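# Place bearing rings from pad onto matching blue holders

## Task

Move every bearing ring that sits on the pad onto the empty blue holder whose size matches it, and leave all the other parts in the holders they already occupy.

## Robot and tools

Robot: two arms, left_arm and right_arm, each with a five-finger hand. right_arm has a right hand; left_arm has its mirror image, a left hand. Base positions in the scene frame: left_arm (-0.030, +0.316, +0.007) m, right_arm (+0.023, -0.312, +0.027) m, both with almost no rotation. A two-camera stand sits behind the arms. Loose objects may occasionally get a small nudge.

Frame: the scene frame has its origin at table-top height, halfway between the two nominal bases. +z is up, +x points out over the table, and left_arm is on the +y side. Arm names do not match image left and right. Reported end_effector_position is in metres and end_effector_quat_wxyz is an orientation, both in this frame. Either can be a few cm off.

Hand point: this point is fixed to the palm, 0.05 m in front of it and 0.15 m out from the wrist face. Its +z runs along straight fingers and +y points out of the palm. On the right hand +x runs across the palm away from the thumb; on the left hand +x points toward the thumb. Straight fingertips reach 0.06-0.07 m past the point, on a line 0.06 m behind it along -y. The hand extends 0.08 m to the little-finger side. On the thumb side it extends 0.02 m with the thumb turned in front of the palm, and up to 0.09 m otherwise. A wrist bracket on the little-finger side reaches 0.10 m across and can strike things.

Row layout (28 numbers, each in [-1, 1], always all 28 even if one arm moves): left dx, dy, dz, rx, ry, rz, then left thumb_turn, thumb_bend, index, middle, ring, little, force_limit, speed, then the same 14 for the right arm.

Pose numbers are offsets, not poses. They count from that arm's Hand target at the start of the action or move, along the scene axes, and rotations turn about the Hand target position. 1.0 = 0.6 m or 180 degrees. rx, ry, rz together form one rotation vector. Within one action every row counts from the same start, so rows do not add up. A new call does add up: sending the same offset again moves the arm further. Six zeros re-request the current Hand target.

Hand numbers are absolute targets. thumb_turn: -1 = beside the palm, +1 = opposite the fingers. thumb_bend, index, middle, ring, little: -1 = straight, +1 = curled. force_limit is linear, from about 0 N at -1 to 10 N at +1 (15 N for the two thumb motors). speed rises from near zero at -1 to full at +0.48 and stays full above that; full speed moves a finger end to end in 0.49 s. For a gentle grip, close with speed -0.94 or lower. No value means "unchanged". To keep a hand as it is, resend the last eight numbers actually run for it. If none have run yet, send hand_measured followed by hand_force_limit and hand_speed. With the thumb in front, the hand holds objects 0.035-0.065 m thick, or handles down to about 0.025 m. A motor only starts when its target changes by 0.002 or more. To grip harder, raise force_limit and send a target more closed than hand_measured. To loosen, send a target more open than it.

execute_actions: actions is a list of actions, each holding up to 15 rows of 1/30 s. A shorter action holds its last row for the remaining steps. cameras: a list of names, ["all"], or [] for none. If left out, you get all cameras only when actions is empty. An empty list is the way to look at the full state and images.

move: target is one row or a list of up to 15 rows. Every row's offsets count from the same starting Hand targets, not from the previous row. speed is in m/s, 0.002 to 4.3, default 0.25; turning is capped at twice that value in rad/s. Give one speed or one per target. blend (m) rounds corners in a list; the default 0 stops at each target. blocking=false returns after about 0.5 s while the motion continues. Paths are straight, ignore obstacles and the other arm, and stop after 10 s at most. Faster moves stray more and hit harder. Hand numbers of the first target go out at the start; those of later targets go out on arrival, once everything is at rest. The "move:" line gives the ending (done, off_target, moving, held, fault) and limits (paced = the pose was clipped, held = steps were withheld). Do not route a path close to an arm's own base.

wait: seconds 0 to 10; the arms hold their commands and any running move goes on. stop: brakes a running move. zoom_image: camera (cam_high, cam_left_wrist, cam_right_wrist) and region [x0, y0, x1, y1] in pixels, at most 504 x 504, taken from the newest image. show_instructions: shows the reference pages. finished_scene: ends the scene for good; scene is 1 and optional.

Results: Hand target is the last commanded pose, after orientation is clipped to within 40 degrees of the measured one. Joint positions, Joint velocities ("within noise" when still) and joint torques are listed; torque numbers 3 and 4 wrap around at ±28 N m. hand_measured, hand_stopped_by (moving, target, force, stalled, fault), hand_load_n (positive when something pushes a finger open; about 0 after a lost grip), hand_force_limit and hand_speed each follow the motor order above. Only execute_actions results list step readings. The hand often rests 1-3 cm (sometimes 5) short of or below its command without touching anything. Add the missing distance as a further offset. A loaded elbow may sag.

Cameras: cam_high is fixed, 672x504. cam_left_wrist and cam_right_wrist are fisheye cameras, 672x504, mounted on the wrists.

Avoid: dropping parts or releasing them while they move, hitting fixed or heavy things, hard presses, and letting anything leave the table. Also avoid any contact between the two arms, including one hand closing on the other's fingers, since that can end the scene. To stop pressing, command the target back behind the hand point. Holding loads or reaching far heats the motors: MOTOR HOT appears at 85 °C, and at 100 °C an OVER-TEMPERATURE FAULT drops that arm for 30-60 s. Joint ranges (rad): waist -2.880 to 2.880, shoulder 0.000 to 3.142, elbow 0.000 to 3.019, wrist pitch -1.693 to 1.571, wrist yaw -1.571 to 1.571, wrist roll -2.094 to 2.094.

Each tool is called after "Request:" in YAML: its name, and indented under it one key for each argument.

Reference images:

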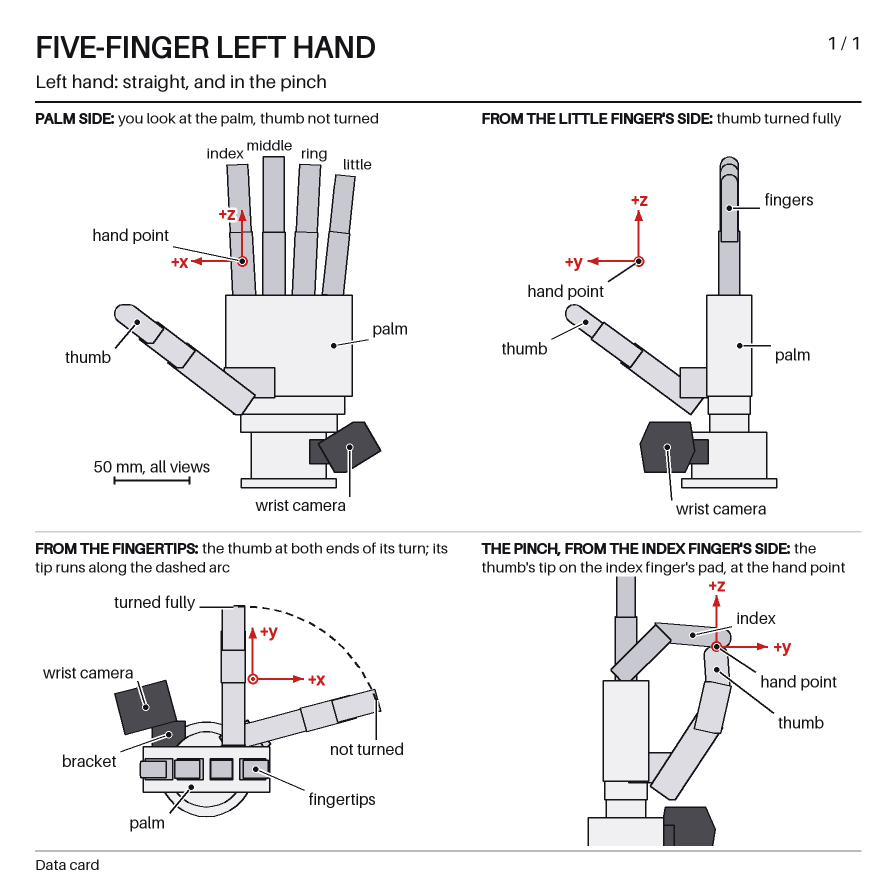

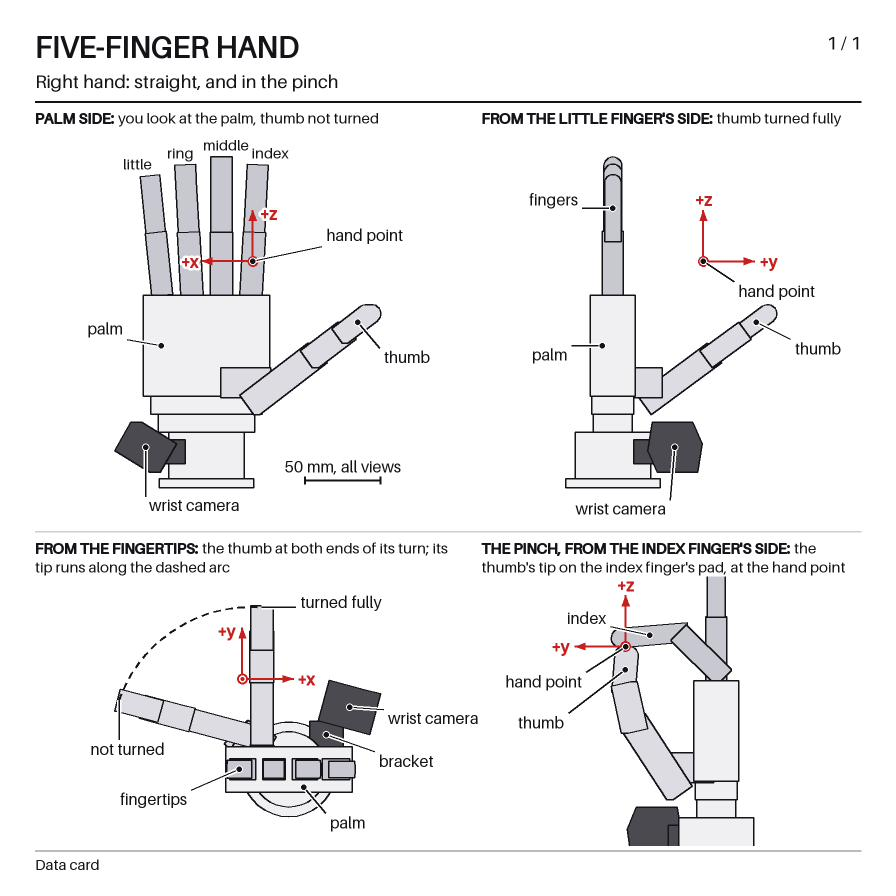

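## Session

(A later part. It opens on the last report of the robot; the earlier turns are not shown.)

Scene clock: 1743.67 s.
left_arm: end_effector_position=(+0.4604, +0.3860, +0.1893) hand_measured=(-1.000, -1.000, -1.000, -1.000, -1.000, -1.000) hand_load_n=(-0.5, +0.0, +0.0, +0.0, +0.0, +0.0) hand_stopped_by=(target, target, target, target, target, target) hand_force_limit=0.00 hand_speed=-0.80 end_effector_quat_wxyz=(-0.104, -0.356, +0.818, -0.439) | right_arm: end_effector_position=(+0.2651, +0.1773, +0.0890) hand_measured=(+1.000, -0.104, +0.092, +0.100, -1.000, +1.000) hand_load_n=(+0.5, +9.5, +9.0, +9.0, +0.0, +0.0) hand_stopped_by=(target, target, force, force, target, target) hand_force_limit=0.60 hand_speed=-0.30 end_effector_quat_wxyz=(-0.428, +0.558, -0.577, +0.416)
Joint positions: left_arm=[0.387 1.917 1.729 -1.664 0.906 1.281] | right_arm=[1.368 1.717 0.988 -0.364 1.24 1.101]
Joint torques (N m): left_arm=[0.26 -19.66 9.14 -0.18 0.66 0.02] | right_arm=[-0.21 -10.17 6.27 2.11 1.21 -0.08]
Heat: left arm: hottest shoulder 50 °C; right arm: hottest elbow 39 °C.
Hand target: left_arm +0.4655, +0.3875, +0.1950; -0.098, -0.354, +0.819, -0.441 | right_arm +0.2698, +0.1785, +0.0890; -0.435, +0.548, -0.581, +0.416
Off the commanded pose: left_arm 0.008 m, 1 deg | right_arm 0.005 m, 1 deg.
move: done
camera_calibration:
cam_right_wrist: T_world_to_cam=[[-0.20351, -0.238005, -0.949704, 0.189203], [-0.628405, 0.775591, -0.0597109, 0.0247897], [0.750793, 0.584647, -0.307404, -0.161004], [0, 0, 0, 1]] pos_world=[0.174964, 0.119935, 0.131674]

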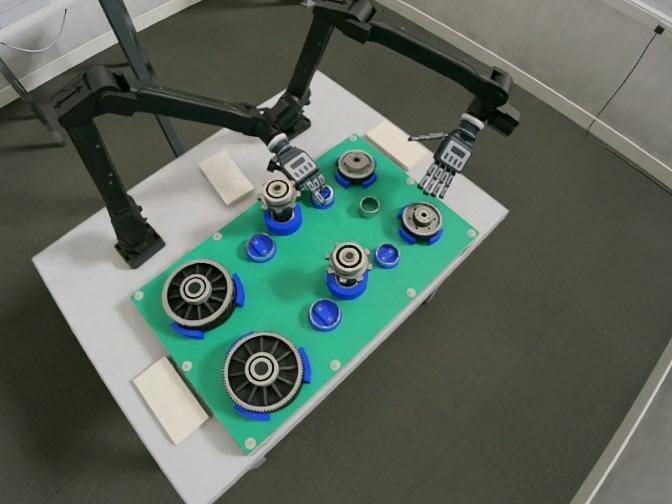

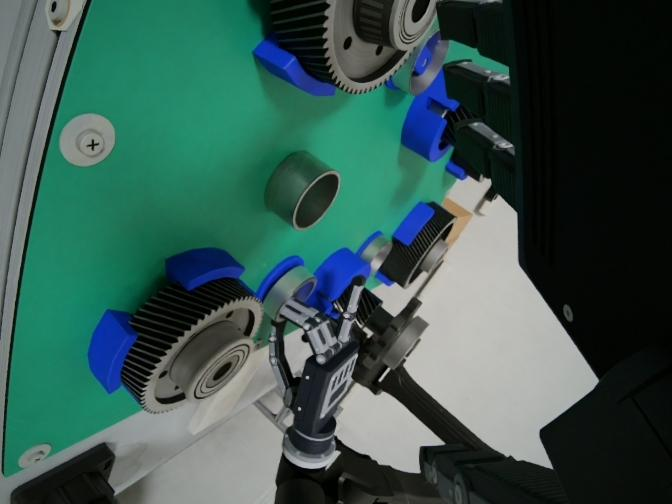

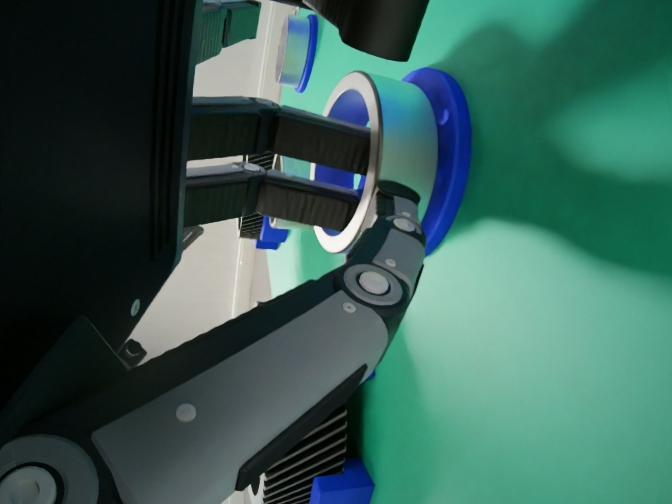

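Request:
move:
  target: [0,0,0,0,0,0,-1,-1,-1,-1,-1,-1,0,-0.8,0.0,0.0,-0.006,0,0,0.0,1,-0.1,0.42,0.42,-1,1,0.6,-0.3]
  speed: 0.04
  cameras: ["all"]

Request:
zoom_image:
  camera: "cam_left_wrist"
  region: [240, 230, 380, 370]

Request:
zoom_image:
  camera: "cam_right_wrist"
  region: [300, 50, 520, 290]

Scene clock: 1756.20 s.
left_arm: end_effector_position=(+0.4604, +0.3860, +0.1893) hand_measured=(-1.000, -1.000, -1.000, -1.000, -1.000, -1.000) hand_load_n=(+0.0, +0.0, +0.0, +0.0, +0.0, +0.0) hand_stopped_by=(target, target, target, target, target, target) hand_force_limit=0.00 hand_speed=-0.80 end_effector_quat_wxyz=(-0.104, -0.356, +0.818, -0.439) | right_arm: end_effector_position=(+0.2653, +0.1786, +0.0869) hand_measured=(+1.000, -0.104, +0.092, +0.100, -1.000, +1.000) hand_load_n=(+0.5, +10.0, +9.0, +8.5, +0.0, +0.0) hand_stopped_by=(target, target, force, force, target, target) hand_force_limit=0.60 hand_speed=-0.30 end_effector_quat_wxyz=(-0.429, +0.557, -0.577, +0.415)
Joint positions: left_arm=[0.387 1.917 1.729 -1.664 0.906 1.281] | right_arm=[1.368 1.723 0.988 -0.355 1.24 1.101]
Joint torques (N m): left_arm=[0.32 -19.6 9.16 -0.18 0.66 0.02] | right_arm=[-1.14 -9.35 5.91 1.89 1.24 -0.09]
Heat: left arm: hottest shoulder 50 °C; right arm: hottest elbow 39 °C.
Hand target: left_arm +0.4655, +0.3875, +0.1950; -0.098, -0.354, +0.819, -0.441 | right_arm +0.2698, +0.1784, +0.0854; -0.435, +0.548, -0.581, +0.416
Off the commanded pose: left_arm 0.008 m, 1 deg | right_arm 0.005 m, 1 deg.
move: done
camera_calibration:
cam_right_wrist: T_world_to_cam=[[-0.203039, -0.234695, -0.950628, 0.186935], [-0.628298, 0.775856, -0.057352, 0.0236474], [0.75101, 0.585633, -0.304987, -0.162915], [0, 0, 0, 1]] pos_world=[0.175163, 0.120934, 0.129375]

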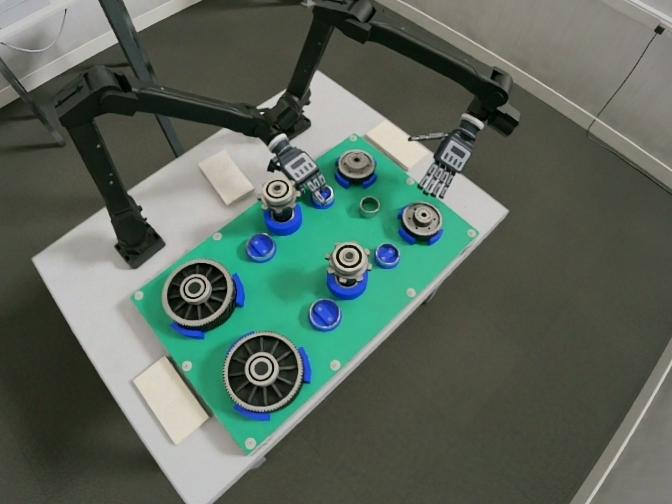

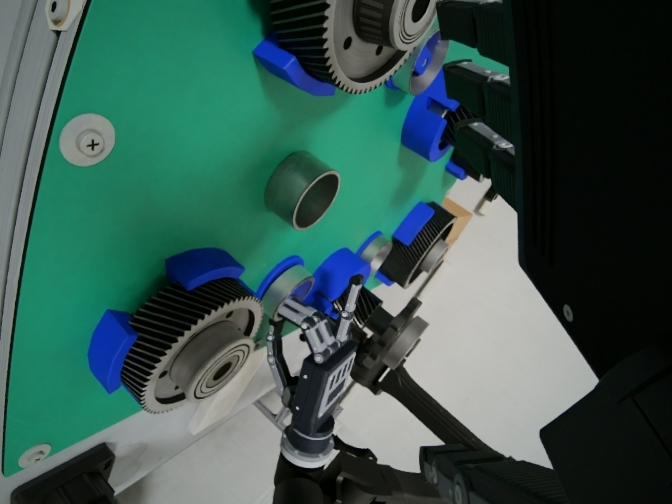

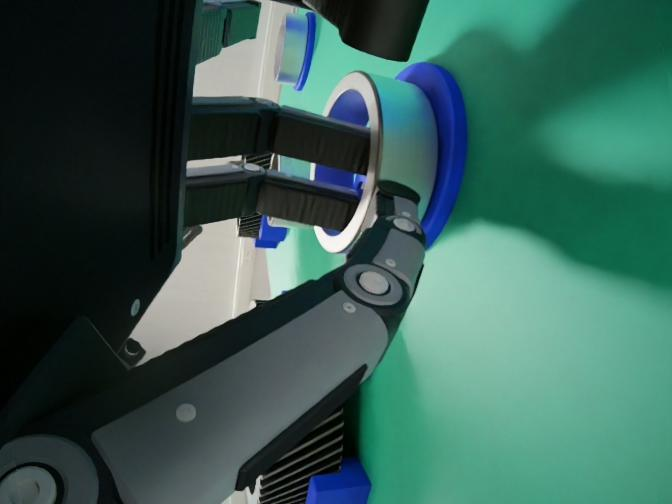

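Scaled by 3.600 from the camera's 672x504 image, which has a finer 960x720 frame.

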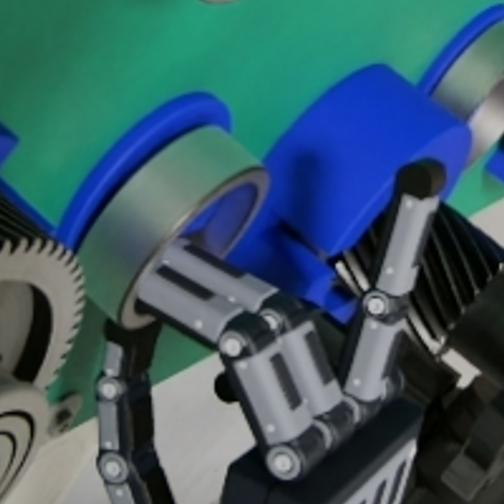

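Scaled by 2.100 from the camera's 672x504 image, which has a finer 960x720 frame.

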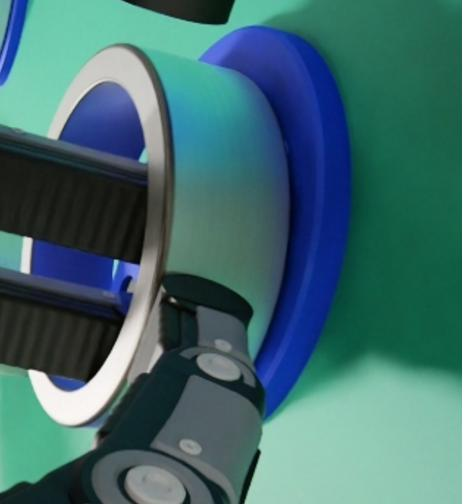

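Request:
zoom_image:
  camera: "cam_right_wrist"
  region: [250, 0, 350, 110]

Request:
zoom_image:
  camera: "cam_high"
  region: [300, 165, 345, 215]

Request:
zoom_image:
  camera: "cam_left_wrist"
  region: [340, 180, 460, 300]

Scaled by 4.582 from the camera's 672x504 image, which has a finer 960x720 frame.

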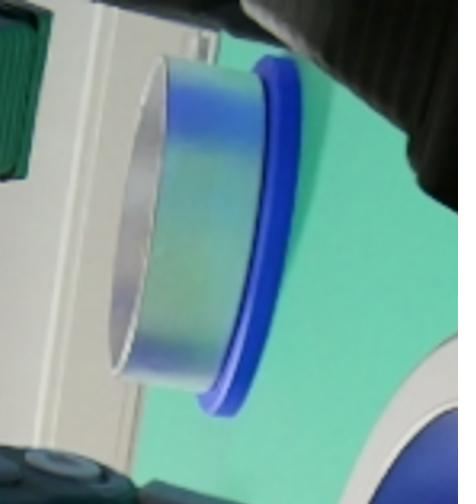

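Scaled by 10.080 from the camera's 672x504 image, which has a finer 960x720 frame.

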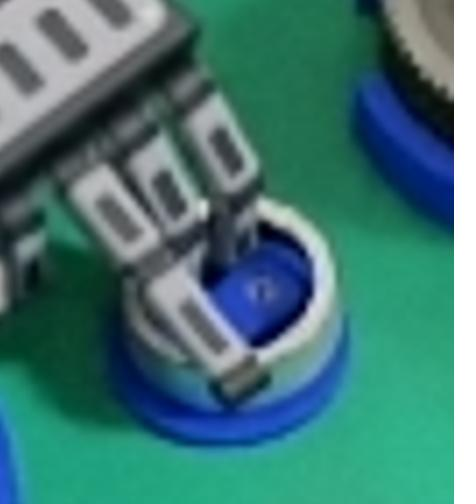

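Scaled by 4.200 from the camera's 672x504 image, which has a finer 960x720 frame.

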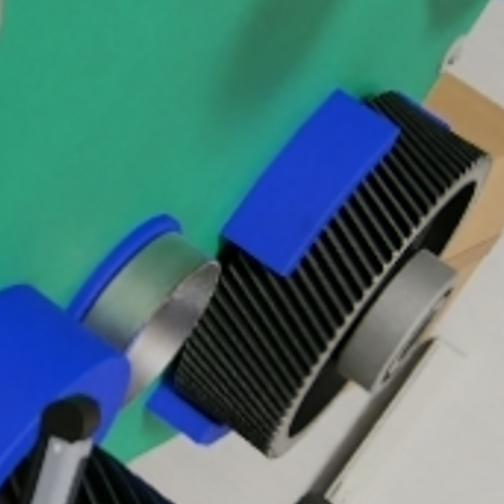

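Request:
move:
  target: [0,0,0,0,0,0,-1,-1,-1,-1,-1,-1,0,-0.8,0,-0.002,-0.003,0,0,0,1,-0.1,0.42,0.42,-1,1,0.6,-0.3]
  speed: 0.04
  cameras: ["cam_right_wrist"]

Request:
zoom_image:
  camera: "cam_right_wrist"
  region: [300, 50, 520, 290]

Scene clock: 1799.93 s.
left_arm: end_effector_position=(+0.4604, +0.3860, +0.1893) hand_measured=(-1.000, -1.000, -1.000, -1.000, -1.000, -1.000) hand_load_n=(+0.0, +0.0, +0.0, -0.5, +0.0, +0.0) hand_stopped_by=(target, target, target, target, target, target) hand_force_limit=0.00 hand_speed=-0.80 end_effector_quat_wxyz=(-0.104, -0.356, +0.818, -0.439) | right_arm: end_effector_position=(+0.2654, +0.1781, +0.0863) hand_measured=(+1.000, -0.104, +0.092, +0.100, -1.000, +1.000) hand_load_n=(+0.5, +9.5, +9.5, +9.0, +0.0, +0.0) hand_stopped_by=(target, target, force, force, target, target) hand_force_limit=0.60 hand_speed=-0.30 end_effector_quat_wxyz=(-0.431, +0.556, -0.578, +0.414)
Joint positions: left_arm=[0.387 1.917 1.729 -1.664 0.906 1.281] | right_arm=[1.368 1.723 0.984 -0.346 1.242 1.101]
Joint torques (N m): left_arm=[0.21 -19.6 9.13 -0.17 0.66 0.02] | right_arm=[-0.15 -9.64 5.96 1.72 1.14 -0.1]
Heat: left arm: hottest shoulder 50 °C; right arm: hottest elbow 38 °C.
Hand target: left_arm +0.4655, +0.3875, +0.1950; -0.098, -0.354, +0.819, -0.441 | right_arm +0.2698, +0.1773, +0.0836; -0.435, +0.548, -0.581, +0.416
Off the commanded pose: left_arm 0.008 m, 1 deg | right_arm 0.005 m, 1 deg.
move: done
camera_calibration:
cam_right_wrist: T_world_to_cam=[[-0.201231, -0.23041, -0.95206, 0.185101], [-0.627643, 0.776537, -0.05527, 0.0235876], [0.752044, 0.586432, -0.300878, -0.163701], [0, 0, 0, 1]] pos_world=[0.175163, 0.120332, 0.128277]
Images, in order (width x height): cam_right_wrist 672x504.

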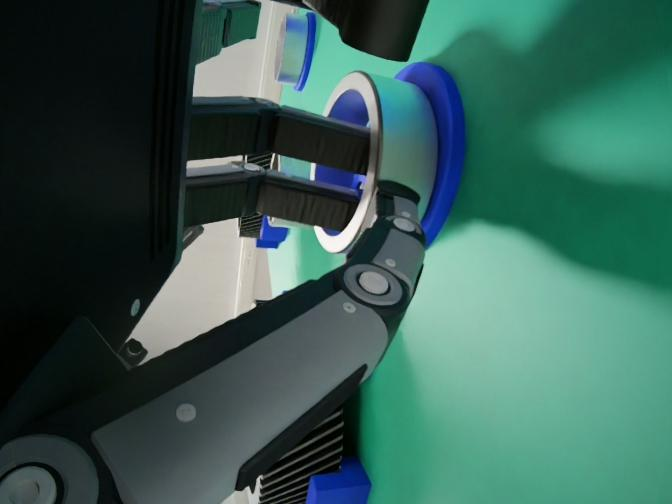

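Scaled by 2.100 from the camera's 672x504 image, which has a finer 960x720 frame.

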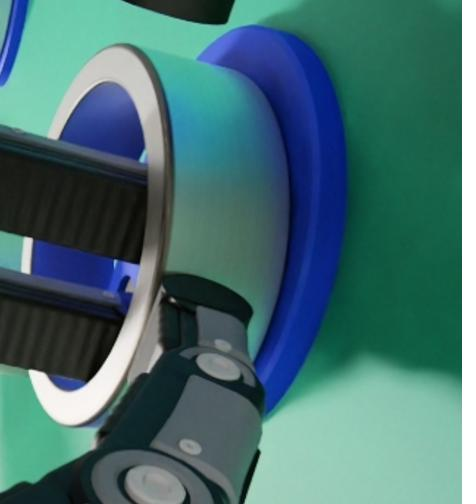

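Request:
move:
  target: [0,0,0,0,0,0,-1,-1,-1,-1,-1,-1,0,-0.8,0,-0.001,-0.008,0,0,0,1,-0.1,0.42,0.42,-1,1,0.6,-0.3]
  speed: 0.04
  cameras: ["cam_right_wrist"]

Request:
zoom_image:
  camera: "cam_right_wrist"
  region: [300, 50, 520, 290]

Scene clock: 1806.73 s.
left_arm: end_effector_position=(+0.4604, +0.3860, +0.1893) hand_measured=(-1.000, -1.000, -1.000, -1.000, -1.000, -1.000) hand_load_n=(-0.5, +0.0, +0.0, +0.0, +0.0, +0.0) hand_stopped_by=(target, target, target, target, target, target) hand_force_limit=0.00 hand_speed=-0.80 end_effector_quat_wxyz=(-0.104, -0.356, +0.818, -0.439) | right_arm: end_effector_position=(+0.2658, +0.1781, +0.0862) hand_measured=(+1.000, -0.104, +0.092, +0.100, -1.000, +1.000) hand_load_n=(+0.5, +10.0, +9.5, +8.5, +0.0, +0.0) hand_stopped_by=(target, target, force, force, target, target) hand_force_limit=0.60 hand_speed=-0.30 end_effector_quat_wxyz=(+0.434, -0.553, +0.579, -0.413)
Joint positions: left_arm=[0.387 1.917 1.729 -1.664 0.906 1.281] | right_arm=[1.368 1.723 0.979 -0.332 1.245 1.101]
Joint torques (N m): left_arm=[0.32 -19.6 9.13 -0.21 0.66 0.02] | right_arm=[-1.03 -10.11 5.9 1.69 0.95 -0.13]
Heat: left arm: hottest shoulder 50 °C; right arm: hottest elbow 38 °C.
Hand target: left_arm +0.4655, +0.3875, +0.1950; -0.098, -0.354, +0.819, -0.441 | right_arm +0.2698, +0.1766, +0.0787; -0.434, +0.548, -0.581, +0.416
Off the commanded pose: left_arm 0.008 m, 1 deg | right_arm 0.008 m, 1 deg.
move: done
camera_calibration:
cam_right_wrist: T_world_to_cam=[[-0.197685, -0.222237, -0.954742, 0.182865], [-0.626318, 0.777873, -0.0513839, 0.022866], [0.754087, 0.587814, -0.292964, -0.165485], [0, 0, 0, 1]] pos_world=[0.175261, 0.120127, 0.127283]
Images, in order (width x height): cam_right_wrist 672x504.

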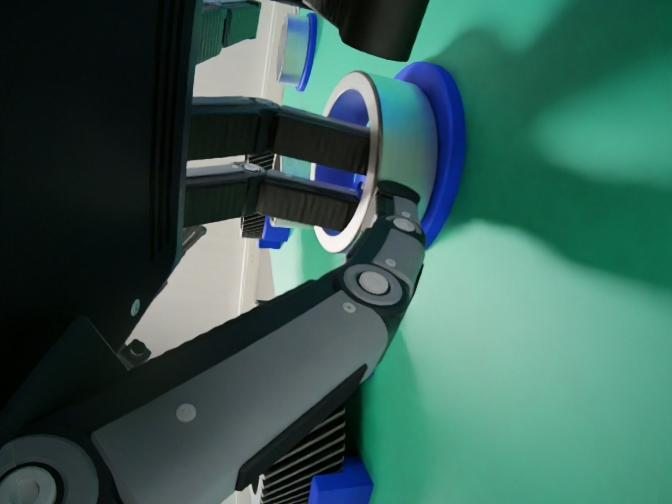

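Scaled by 2.100 from the camera's 672x504 image, which has a finer 960x720 frame.

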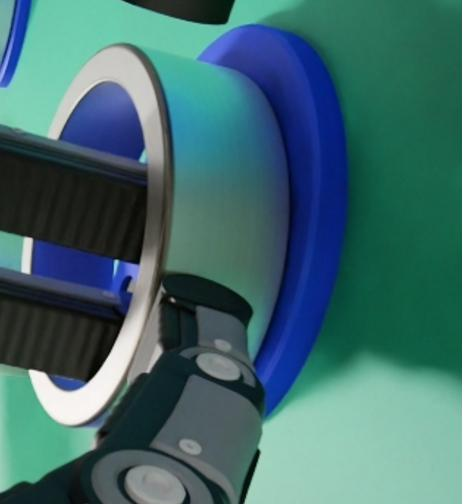

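Request:
move:
  target: [0,0,0,0,0,0,-1,-1,-1,-1,-1,-1,0,-0.8,-0.002,0.002,0.011,0,0,0,1,-0.1,0.42,0.42,-1,1,0.6,-0.3]
  speed: 0.04

Request:
move:
  target: [0,0,0,0,0,0,-1,-1,-1,-1,-1,-1,0,-0.8,0,0,0,0,0,0,1,-0.1,-0.05,-0.05,-1,1,0.6,-0.85]
  speed: 0.04
  cameras: ["all"]

Request:
zoom_image:
  camera: "cam_right_wrist"
  region: [300, 50, 520, 290]

Request:
zoom_image:
  camera: "cam_high"
  region: [300, 165, 345, 215]

Request:
zoom_image:
  camera: "cam_left_wrist"
  region: [240, 230, 380, 370]

Scene clock: 1818.37 s.
left_arm: end_effector_position=(+0.4604, +0.3860, +0.1893) hand_measured=(-1.000, -1.000, -1.000, -1.000, -1.000, -1.000) hand_load_n=(+0.0, -0.5, +0.0, +0.0, +0.0, +0.0) hand_stopped_by=(target, target, target, target, target, target) hand_force_limit=0.00 hand_speed=-0.80 end_effector_quat_wxyz=(-0.104, -0.356, +0.818, -0.439) | right_arm: end_effector_position=(+0.2658, +0.1781, +0.0862) hand_measured=(+1.000, -0.104, +0.092, +0.100, -1.000, +1.000) hand_load_n=(+0.5, +9.5, +9.0, +8.5, -0.5, +0.0) hand_stopped_by=(target, target, force, force, target, target) hand_force_limit=0.60 hand_speed=-0.30 end_effector_quat_wxyz=(+0.434, -0.553, +0.579, -0.413)
Joint positions: left_arm=[0.387 1.917 1.729 -1.664 0.906 1.281] | right_arm=[1.368 1.723 0.979 -0.332 1.245 1.101]
Joint torques (N m): left_arm=[0.5 -19.6 9.14 -0.16 0.66 0.03] | right_arm=[-0.03 -10.29 6.76 0.94 1.02 -0.03]
Heat: left arm: hottest shoulder 50 °C; right arm: hottest elbow 38 °C.
Hand target: left_arm +0.4655, +0.3875, +0.1950; -0.098, -0.354, +0.819, -0.441 | right_arm +0.2686, +0.1778, +0.0853; -0.434, +0.548, -0.581, +0.416
Off the commanded pose: left_arm 0.008 m, 1 deg | right_arm 0.003 m, 1 deg.
move: done

Scene clock: 1819.30 s.
left_arm: end_effector_position=(+0.4604, +0.3860, +0.1893) hand_measured=(-1.000, -1.000, -1.000, -1.000, -1.000, -1.000) hand_load_n=(+0.0, +0.0, +0.0, +0.0, +0.0, +0.0) hand_stopped_by=(target, target, target, target, target, target) hand_force_limit=0.00 hand_speed=-0.80 end_effector_quat_wxyz=(-0.104, -0.356, +0.818, -0.439) | right_arm: end_effector_position=(+0.2596, +0.1780, +0.0847) hand_measured=(+1.000, -0.100, -0.050, -0.048, -1.000, +1.000) hand_load_n=(+0.0, +0.0, +0.0, -4.5, +0.0, +0.0) hand_stopped_by=(target, target, target, target, target, target) hand_force_limit=0.60 hand_speed=-0.85 end_effector_quat_wxyz=(-0.433, +0.559, -0.573, +0.415)
Joint positions: left_arm=[0.387 1.917 1.729 -1.664 0.906 1.281] | right_arm=[1.38 1.723 0.976 -0.341 1.248 1.1]
Joint torques (N m): left_arm=[0.26 -19.66 9.14 -0.18 0.67 0.02] | right_arm=[-1.79 -9.7 6.8 1.07 0.91 0.02]
Heat: left arm: hottest shoulder 50 °C; right arm: hottest elbow 38 °C.
Hand target: left_arm +0.4655, +0.3875, +0.1950; -0.098, -0.354, +0.819, -0.441 | right_arm +0.2685, +0.1778, +0.0854; -0.434, +0.548, -0.581, +0.416
Off the commanded pose: left_arm 0.008 m, 1 deg | right_arm 0.009 m, 2 deg.
move: done
camera_calibration:
cam_right_wrist: T_world_to_cam=[[-0.194154, -0.23748, -0.951792, 0.181815], [-0.635259, 0.769768, -0.0624783, 0.0236629], [0.747496, 0.592504, -0.300314, -0.159641], [0, 0, 0, 1]] pos_world=[0.169663, 0.11955, 0.126586]

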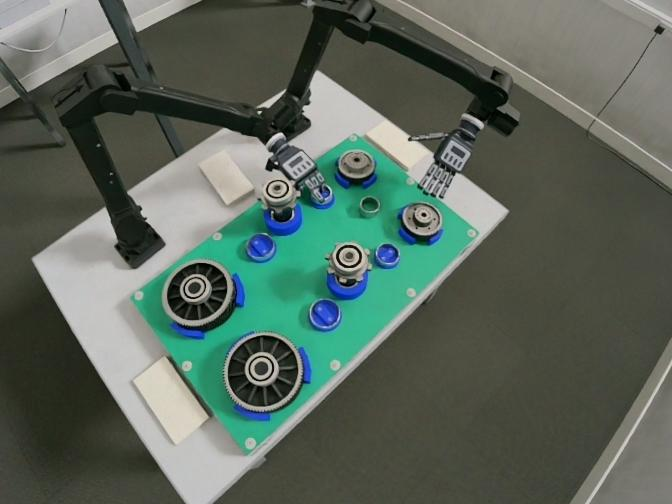

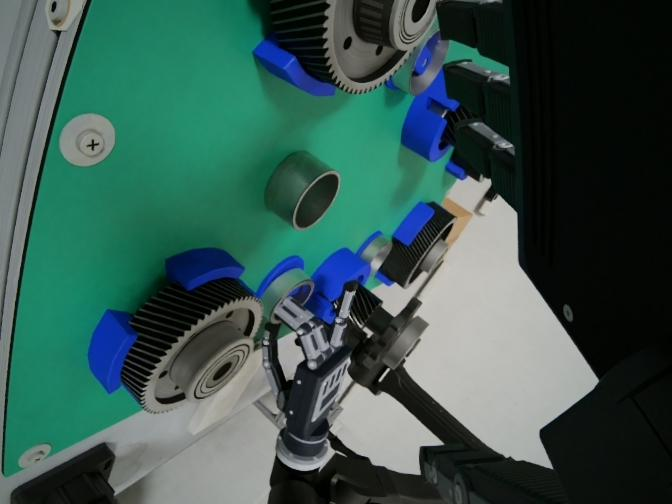

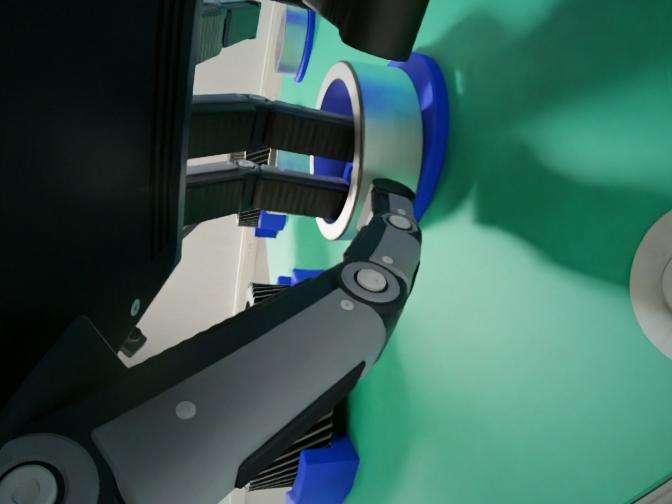

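Scaled by 2.100 from the camera's 672x504 image, which has a finer 960x720 frame.

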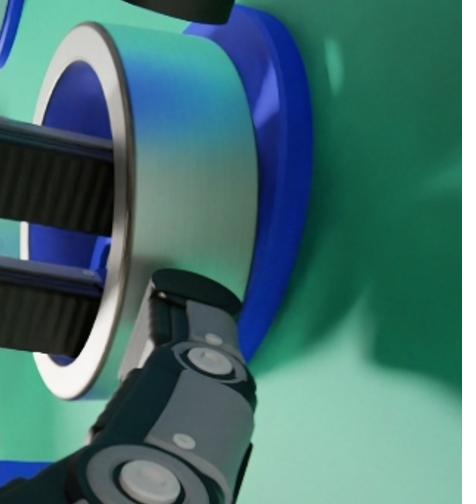

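Scaled by 10.080 from the camera's 672x504 image, which has a finer 960x720 frame.

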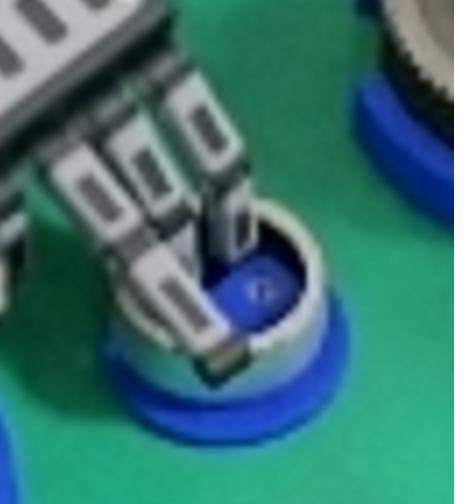

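Scaled by 3.600 from the camera's 672x504 image, which has a finer 960x720 frame.

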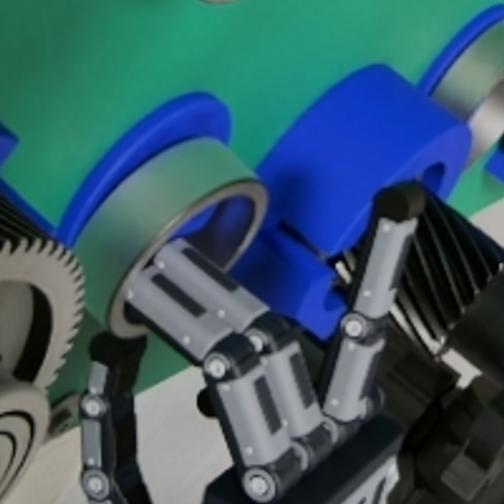

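Request:
move:
  target:
    - [0,0,0,0,0,0,-1,-1,-1,-1,-1,-1,0,-0.8,-0.012,0,0,0,0,0,1,-0.1,0.0,0.0,-1,1,0.6,-0.7]
    - [0,0,0,0,0,0,-1,-1,-1,-1,-1,-1,0,-0.8,-0.012,0.01,0.14,0,0,0,1,-0.1,0.0,0.0,-1,1,0.6,-0.7]
  speed: 0.05
  cameras: ["all"]

Request:
zoom_image:
  camera: "cam_right_wrist"
  region: [400, 50, 640, 310]

Request:
zoom_image:
  camera: "cam_high"
  region: [300, 165, 345, 215]

Request:
zoom_image:
  camera: "cam_left_wrist"
  region: [240, 230, 380, 370]

Scene clock: 1838.70 s.
left_arm: end_effector_position=(+0.4604, +0.3860, +0.1893) hand_measured=(-1.000, -1.000, -1.000, -1.000, -1.000, -1.000) hand_load_n=(+0.0, +0.0, +0.0, +0.0, +0.0, +0.0) hand_stopped_by=(target, target, target, target, target, target) hand_force_limit=0.00 hand_speed=-0.80 end_effector_quat_wxyz=(-0.104, -0.356, +0.818, -0.439) | right_arm: end_effector_position=(+0.2604, +0.1659, +0.1458) hand_measured=(+1.000, -0.100, +0.000, +0.000, -1.000, +1.000) hand_load_n=(+0.0, +0.0, +0.0, +0.0, +0.0, +0.0) hand_stopped_by=(target, target, target, target, target, target) hand_force_limit=0.60 hand_speed=-0.70 end_effector_quat_wxyz=(-0.416, +0.562, -0.572, +0.429)
Joint positions: left_arm=[0.387 1.917 1.729 -1.664 0.906 1.281] | right_arm=[1.377 1.614 1.047 -0.607 1.256 1.149]
Joint torques (N m): left_arm=[0.32 -19.66 9.13 -0.17 0.66 0.02] | right_arm=[-0.09 -9.76 10.44 0.4 0.92 0]
Heat: left arm: hottest shoulder 51 °C; right arm: hottest elbow 38 °C.
Hand target: left_arm +0.4655, +0.3875, +0.1950; -0.098, -0.354, +0.819, -0.441 | right_arm +0.2613, +0.1838, +0.1693; -0.434, +0.548, -0.581, +0.416
Off the commanded pose: left_arm 0.008 m, 1 deg | right_arm 0.030 m, 3 deg.
move: off_target (right_arm)
camera_calibration:
cam_right_wrist: T_world_to_cam=[[-0.204319, -0.269738, -0.941008, 0.243624], [-0.619957, 0.779588, -0.0888573, 0.0355509], [0.757567, 0.565229, -0.326511, -0.129024], [0, 0, 0, 1]] pos_world=[0.169561, 0.110927, 0.190284]

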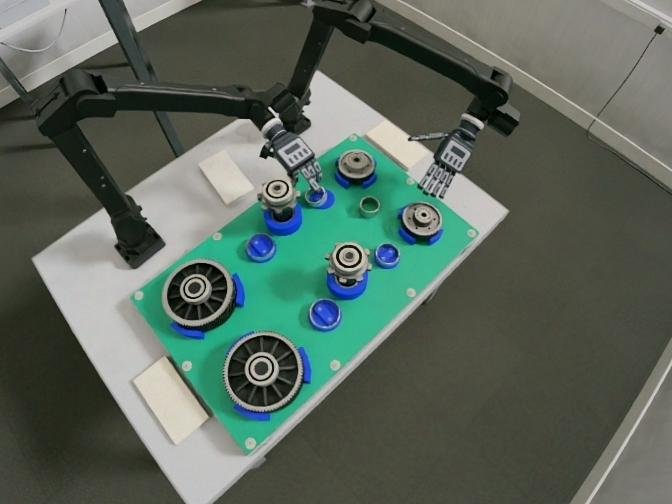

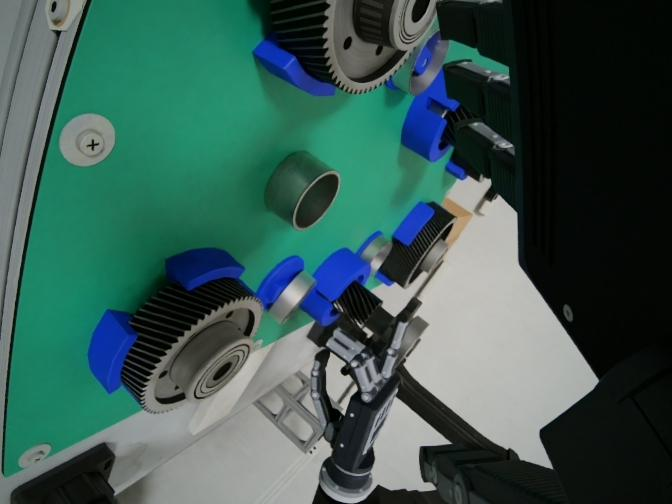

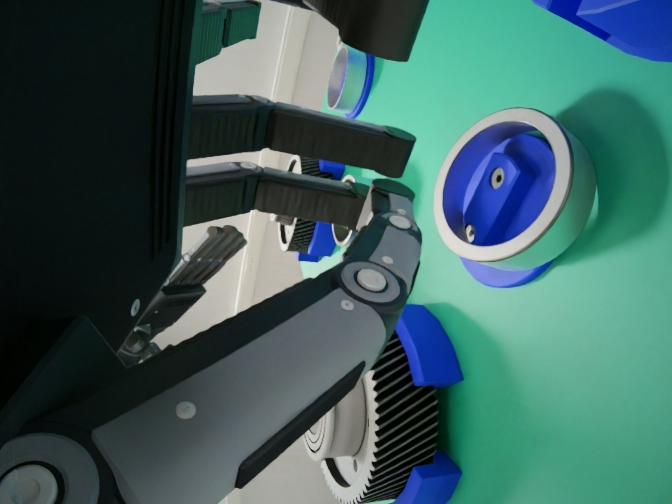

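Scaled by 1.938 from the camera's 672x504 image, which has a finer 960x720 frame.

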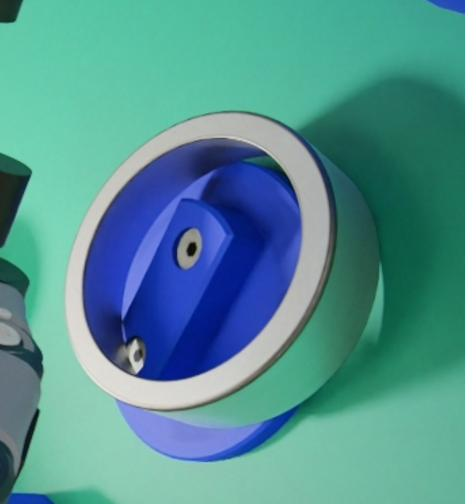

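Scaled by 10.080 from the camera's 672x504 image, which has a finer 960x720 frame.

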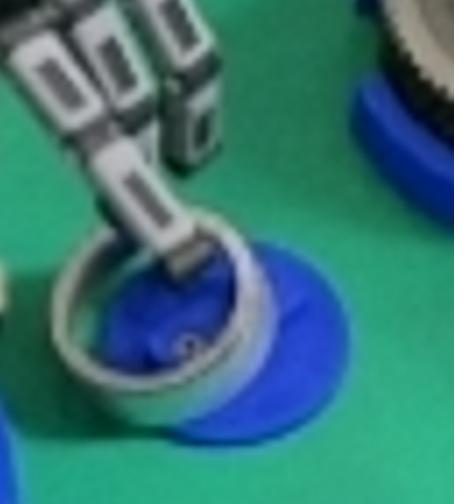

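Scaled by 3.600 from the camera's 672x504 image, which has a finer 960x720 frame.

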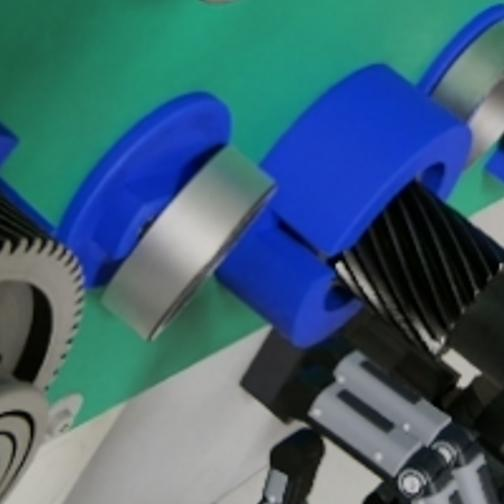

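Request:
move:
  target: [0,0,0,0,0,0,-1,-1,-1,-1,-1,-1,0,-0.8,-0.022,-0.0197,-0.082,0.047,-0.029,0,1,-0.1,-0.1,-0.1,-1,1,0.6,-0.6]
  speed: 0.08
  cameras: ["all"]

Request:
zoom_image:
  camera: "cam_right_wrist"
  region: [340, 50, 580, 310]

Request:
zoom_image:
  camera: "cam_high"
  region: [280, 150, 350, 220]

Request:
zoom_image:
  camera: "cam_left_wrist"
  region: [240, 230, 380, 370]

Scene clock: 1922.20 s.
left_arm: end_effector_position=(+0.4604, +0.3860, +0.1893) hand_measured=(-1.000, -1.000, -1.000, -1.000, -1.000, -1.000) hand_load_n=(-0.5, -0.5, +0.0, +0.0, +0.0, +0.0) hand_stopped_by=(target, target, target, target, target, target) hand_force_limit=0.00 hand_speed=-0.80 end_effector_quat_wxyz=(-0.104, -0.356, +0.818, -0.439) | right_arm: end_effector_position=(+0.2506, +0.1705, +0.1224) hand_measured=(+1.000, -0.100, -0.100, -0.100, -1.000, +1.000) hand_load_n=(+0.0, +0.0, +0.0, +0.0, +0.0, +0.0) hand_stopped_by=(target, target, target, target, target, target) hand_force_limit=0.60 hand_speed=-0.60 end_effector_quat_wxyz=(+0.495, -0.497, +0.592, -0.396)
Joint positions: left_arm=[0.387 1.917 1.729 -1.664 0.906 1.281] | right_arm=[1.416 1.639 0.902 -0.246 1.334 1.167]
Joint torques (N m): left_arm=[0.26 -19.6 9.13 -0.18 0.66 0.02] | right_arm=[-0.21 -8.76 6.19 1.63 1.11 -0.17]
Heat: left arm: hottest shoulder 51 °C; right arm: hottest elbow 43 °C.
Hand target: left_arm +0.4655, +0.3875, +0.1950; -0.098, -0.354, +0.819, -0.441 | right_arm +0.2482, +0.1720, +0.1203; +0.500, -0.495, +0.590, -0.397
Off the commanded pose: left_arm 0.008 m, 1 deg | right_arm 0.004 m, 1 deg.
move: done
camera_calibration:
cam_right_wrist: T_world_to_cam=[[-0.114692, -0.0768458, -0.990424, 0.171513], [-0.613789, 0.789409, 0.00982804, 0.00848502], [0.781094, 0.609039, -0.137706, -0.168417], [0, 0, 0, 1]] pos_world=[0.156429, 0.109055, 0.146596]

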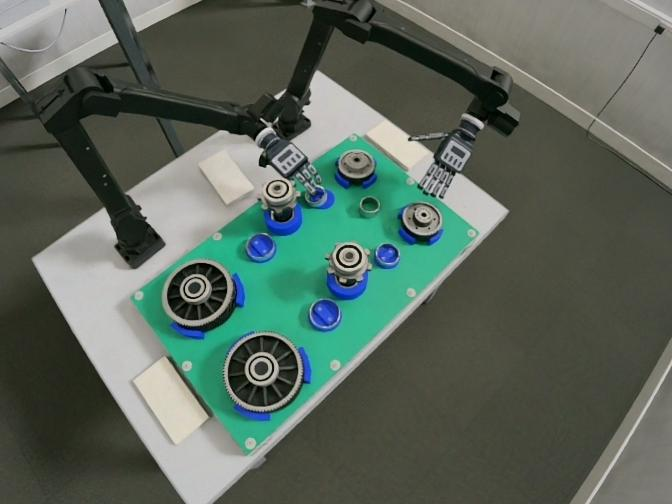

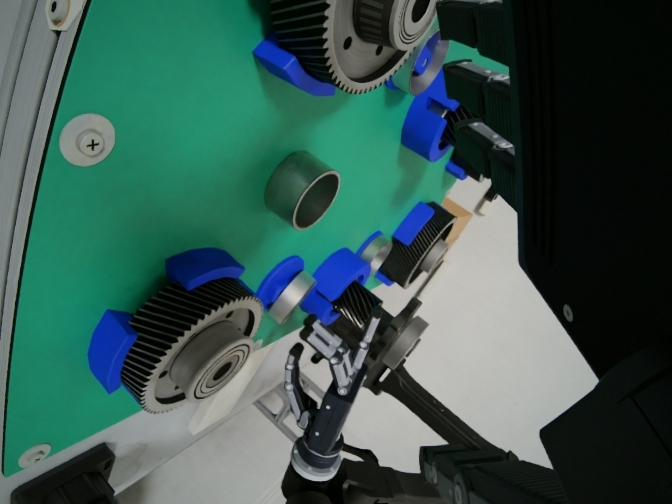

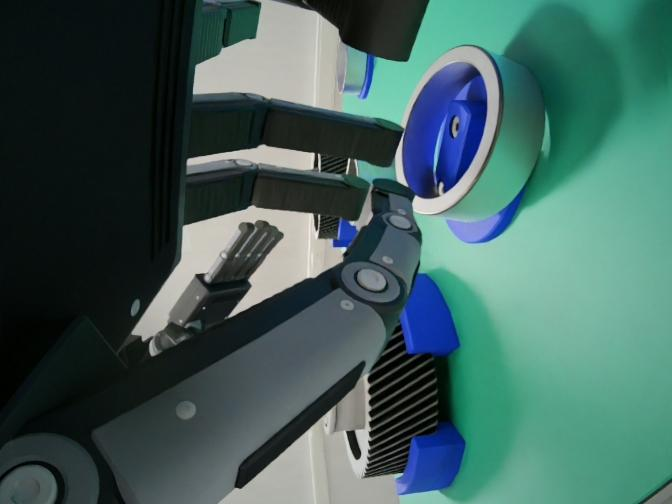

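Scaled by 1.938 from the camera's 672x504 image, which has a finer 960x720 frame.

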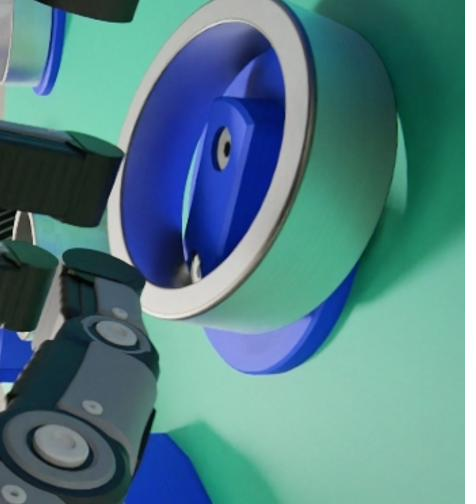

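Scaled by 7.200 from the camera's 672x504 image, which has a finer 960x720 frame.

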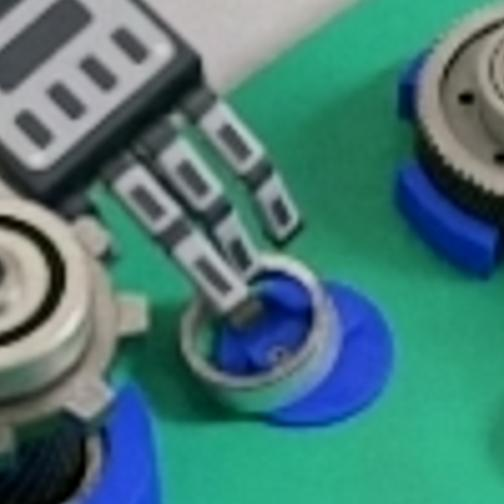

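Scaled by 3.600 from the camera's 672x504 image, which has a finer 960x720 frame.

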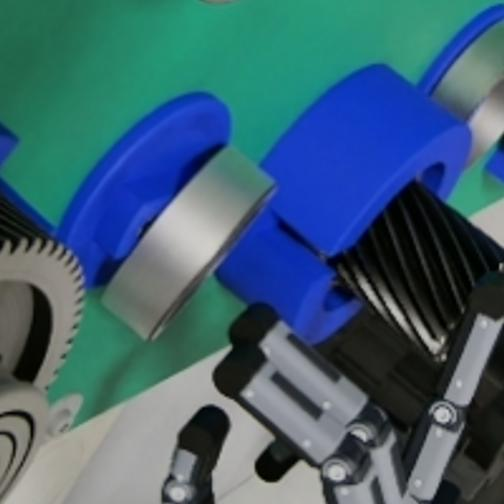

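Request:
move:
  target: [0,0,0,0,0,0,-1,-1,-1,-1,-1,-1,0,-0.8,-0.009,-0.0135,-0.037,0,0,0,1,-0.1,-0.1,-0.1,-1,1,0.6,-0.6]
  speed: 0.05
  cameras: ["cam_right_wrist"]

Request:
zoom_image:
  camera: "cam_right_wrist"
  region: [300, 20, 560, 290]

Scene clock: 1952.53 s.
left_arm: end_effector_position=(+0.4604, +0.3860, +0.1893) hand_measured=(-1.000, -1.000, -1.000, -1.000, -1.000, -1.000) hand_load_n=(+0.0, +0.0, -0.5, +0.0, +0.0, +0.0) hand_stopped_by=(target, target, target, target, target, target) hand_force_limit=0.00 hand_speed=-0.80 end_effector_quat_wxyz=(-0.104, -0.356, +0.818, -0.439) | right_arm: end_effector_position=(+0.2451, +0.1612, +0.0996) hand_measured=(+1.000, -0.100, -0.100, -0.100, -1.000, +1.000) hand_load_n=(+0.0, +0.0, +0.0, +0.0, +0.0, +0.0) hand_stopped_by=(target, target, target, target, target, target) hand_force_limit=0.60 hand_speed=-0.60 end_effector_quat_wxyz=(+0.492, -0.502, +0.587, -0.401)
Joint positions: left_arm=[0.387 1.917 1.729 -1.664 0.906 1.281] | right_arm=[1.426 1.667 0.867 -0.218 1.34 1.186]
Joint torques (N m): left_arm=[0.32 -19.66 9.13 -0.17 0.67 0.03] | right_arm=[0.85 -8.64 5.87 1.7 1.1 0.07]
Heat: left arm: hottest shoulder 51 °C; right arm: hottest elbow 40 °C.
Hand target: left_arm +0.4655, +0.3875, +0.1950; -0.098, -0.354, +0.819, -0.441 | right_arm +0.2428, +0.1640, +0.0980; +0.500, -0.495, +0.590, -0.397
Off the commanded pose: left_arm 0.008 m, 1 deg | right_arm 0.004 m, 1 deg.
move: done
camera_calibration:
cam_right_wrist: T_world_to_cam=[[-0.113536, -0.0961398, -0.988871, 0.15037], [-0.616479, 0.78735, -0.00576756, 0.0152581], [0.779143, 0.608964, -0.14866, -0.159984], [0, 0, 0, 1]] pos_world=[0.151129, 0.0998677, 0.125002]
Images, in order (width x height): cam_right_wrist 672x504.

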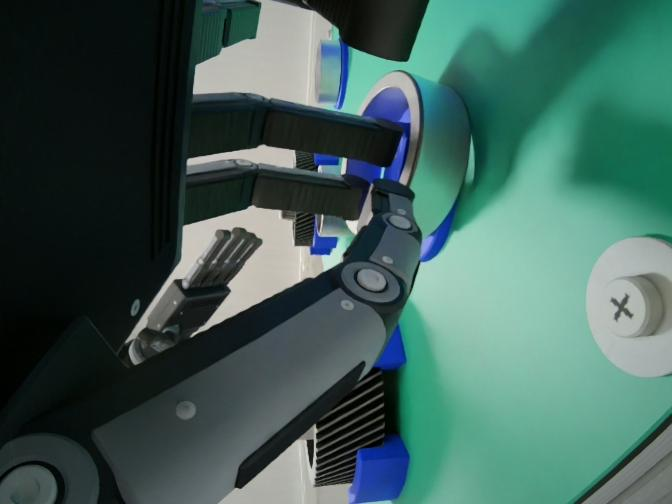

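Scaled by 1.867 from the camera's 672x504 image, which has a finer 960x720 frame.

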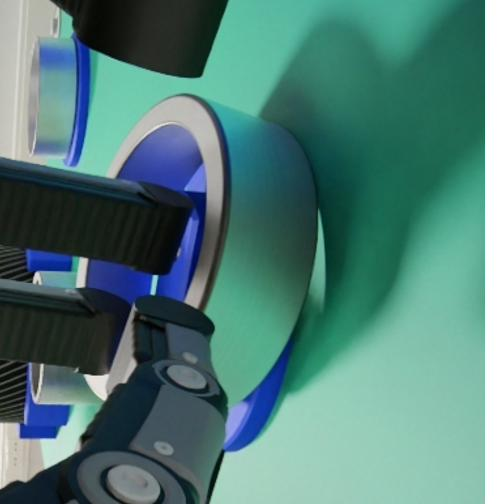

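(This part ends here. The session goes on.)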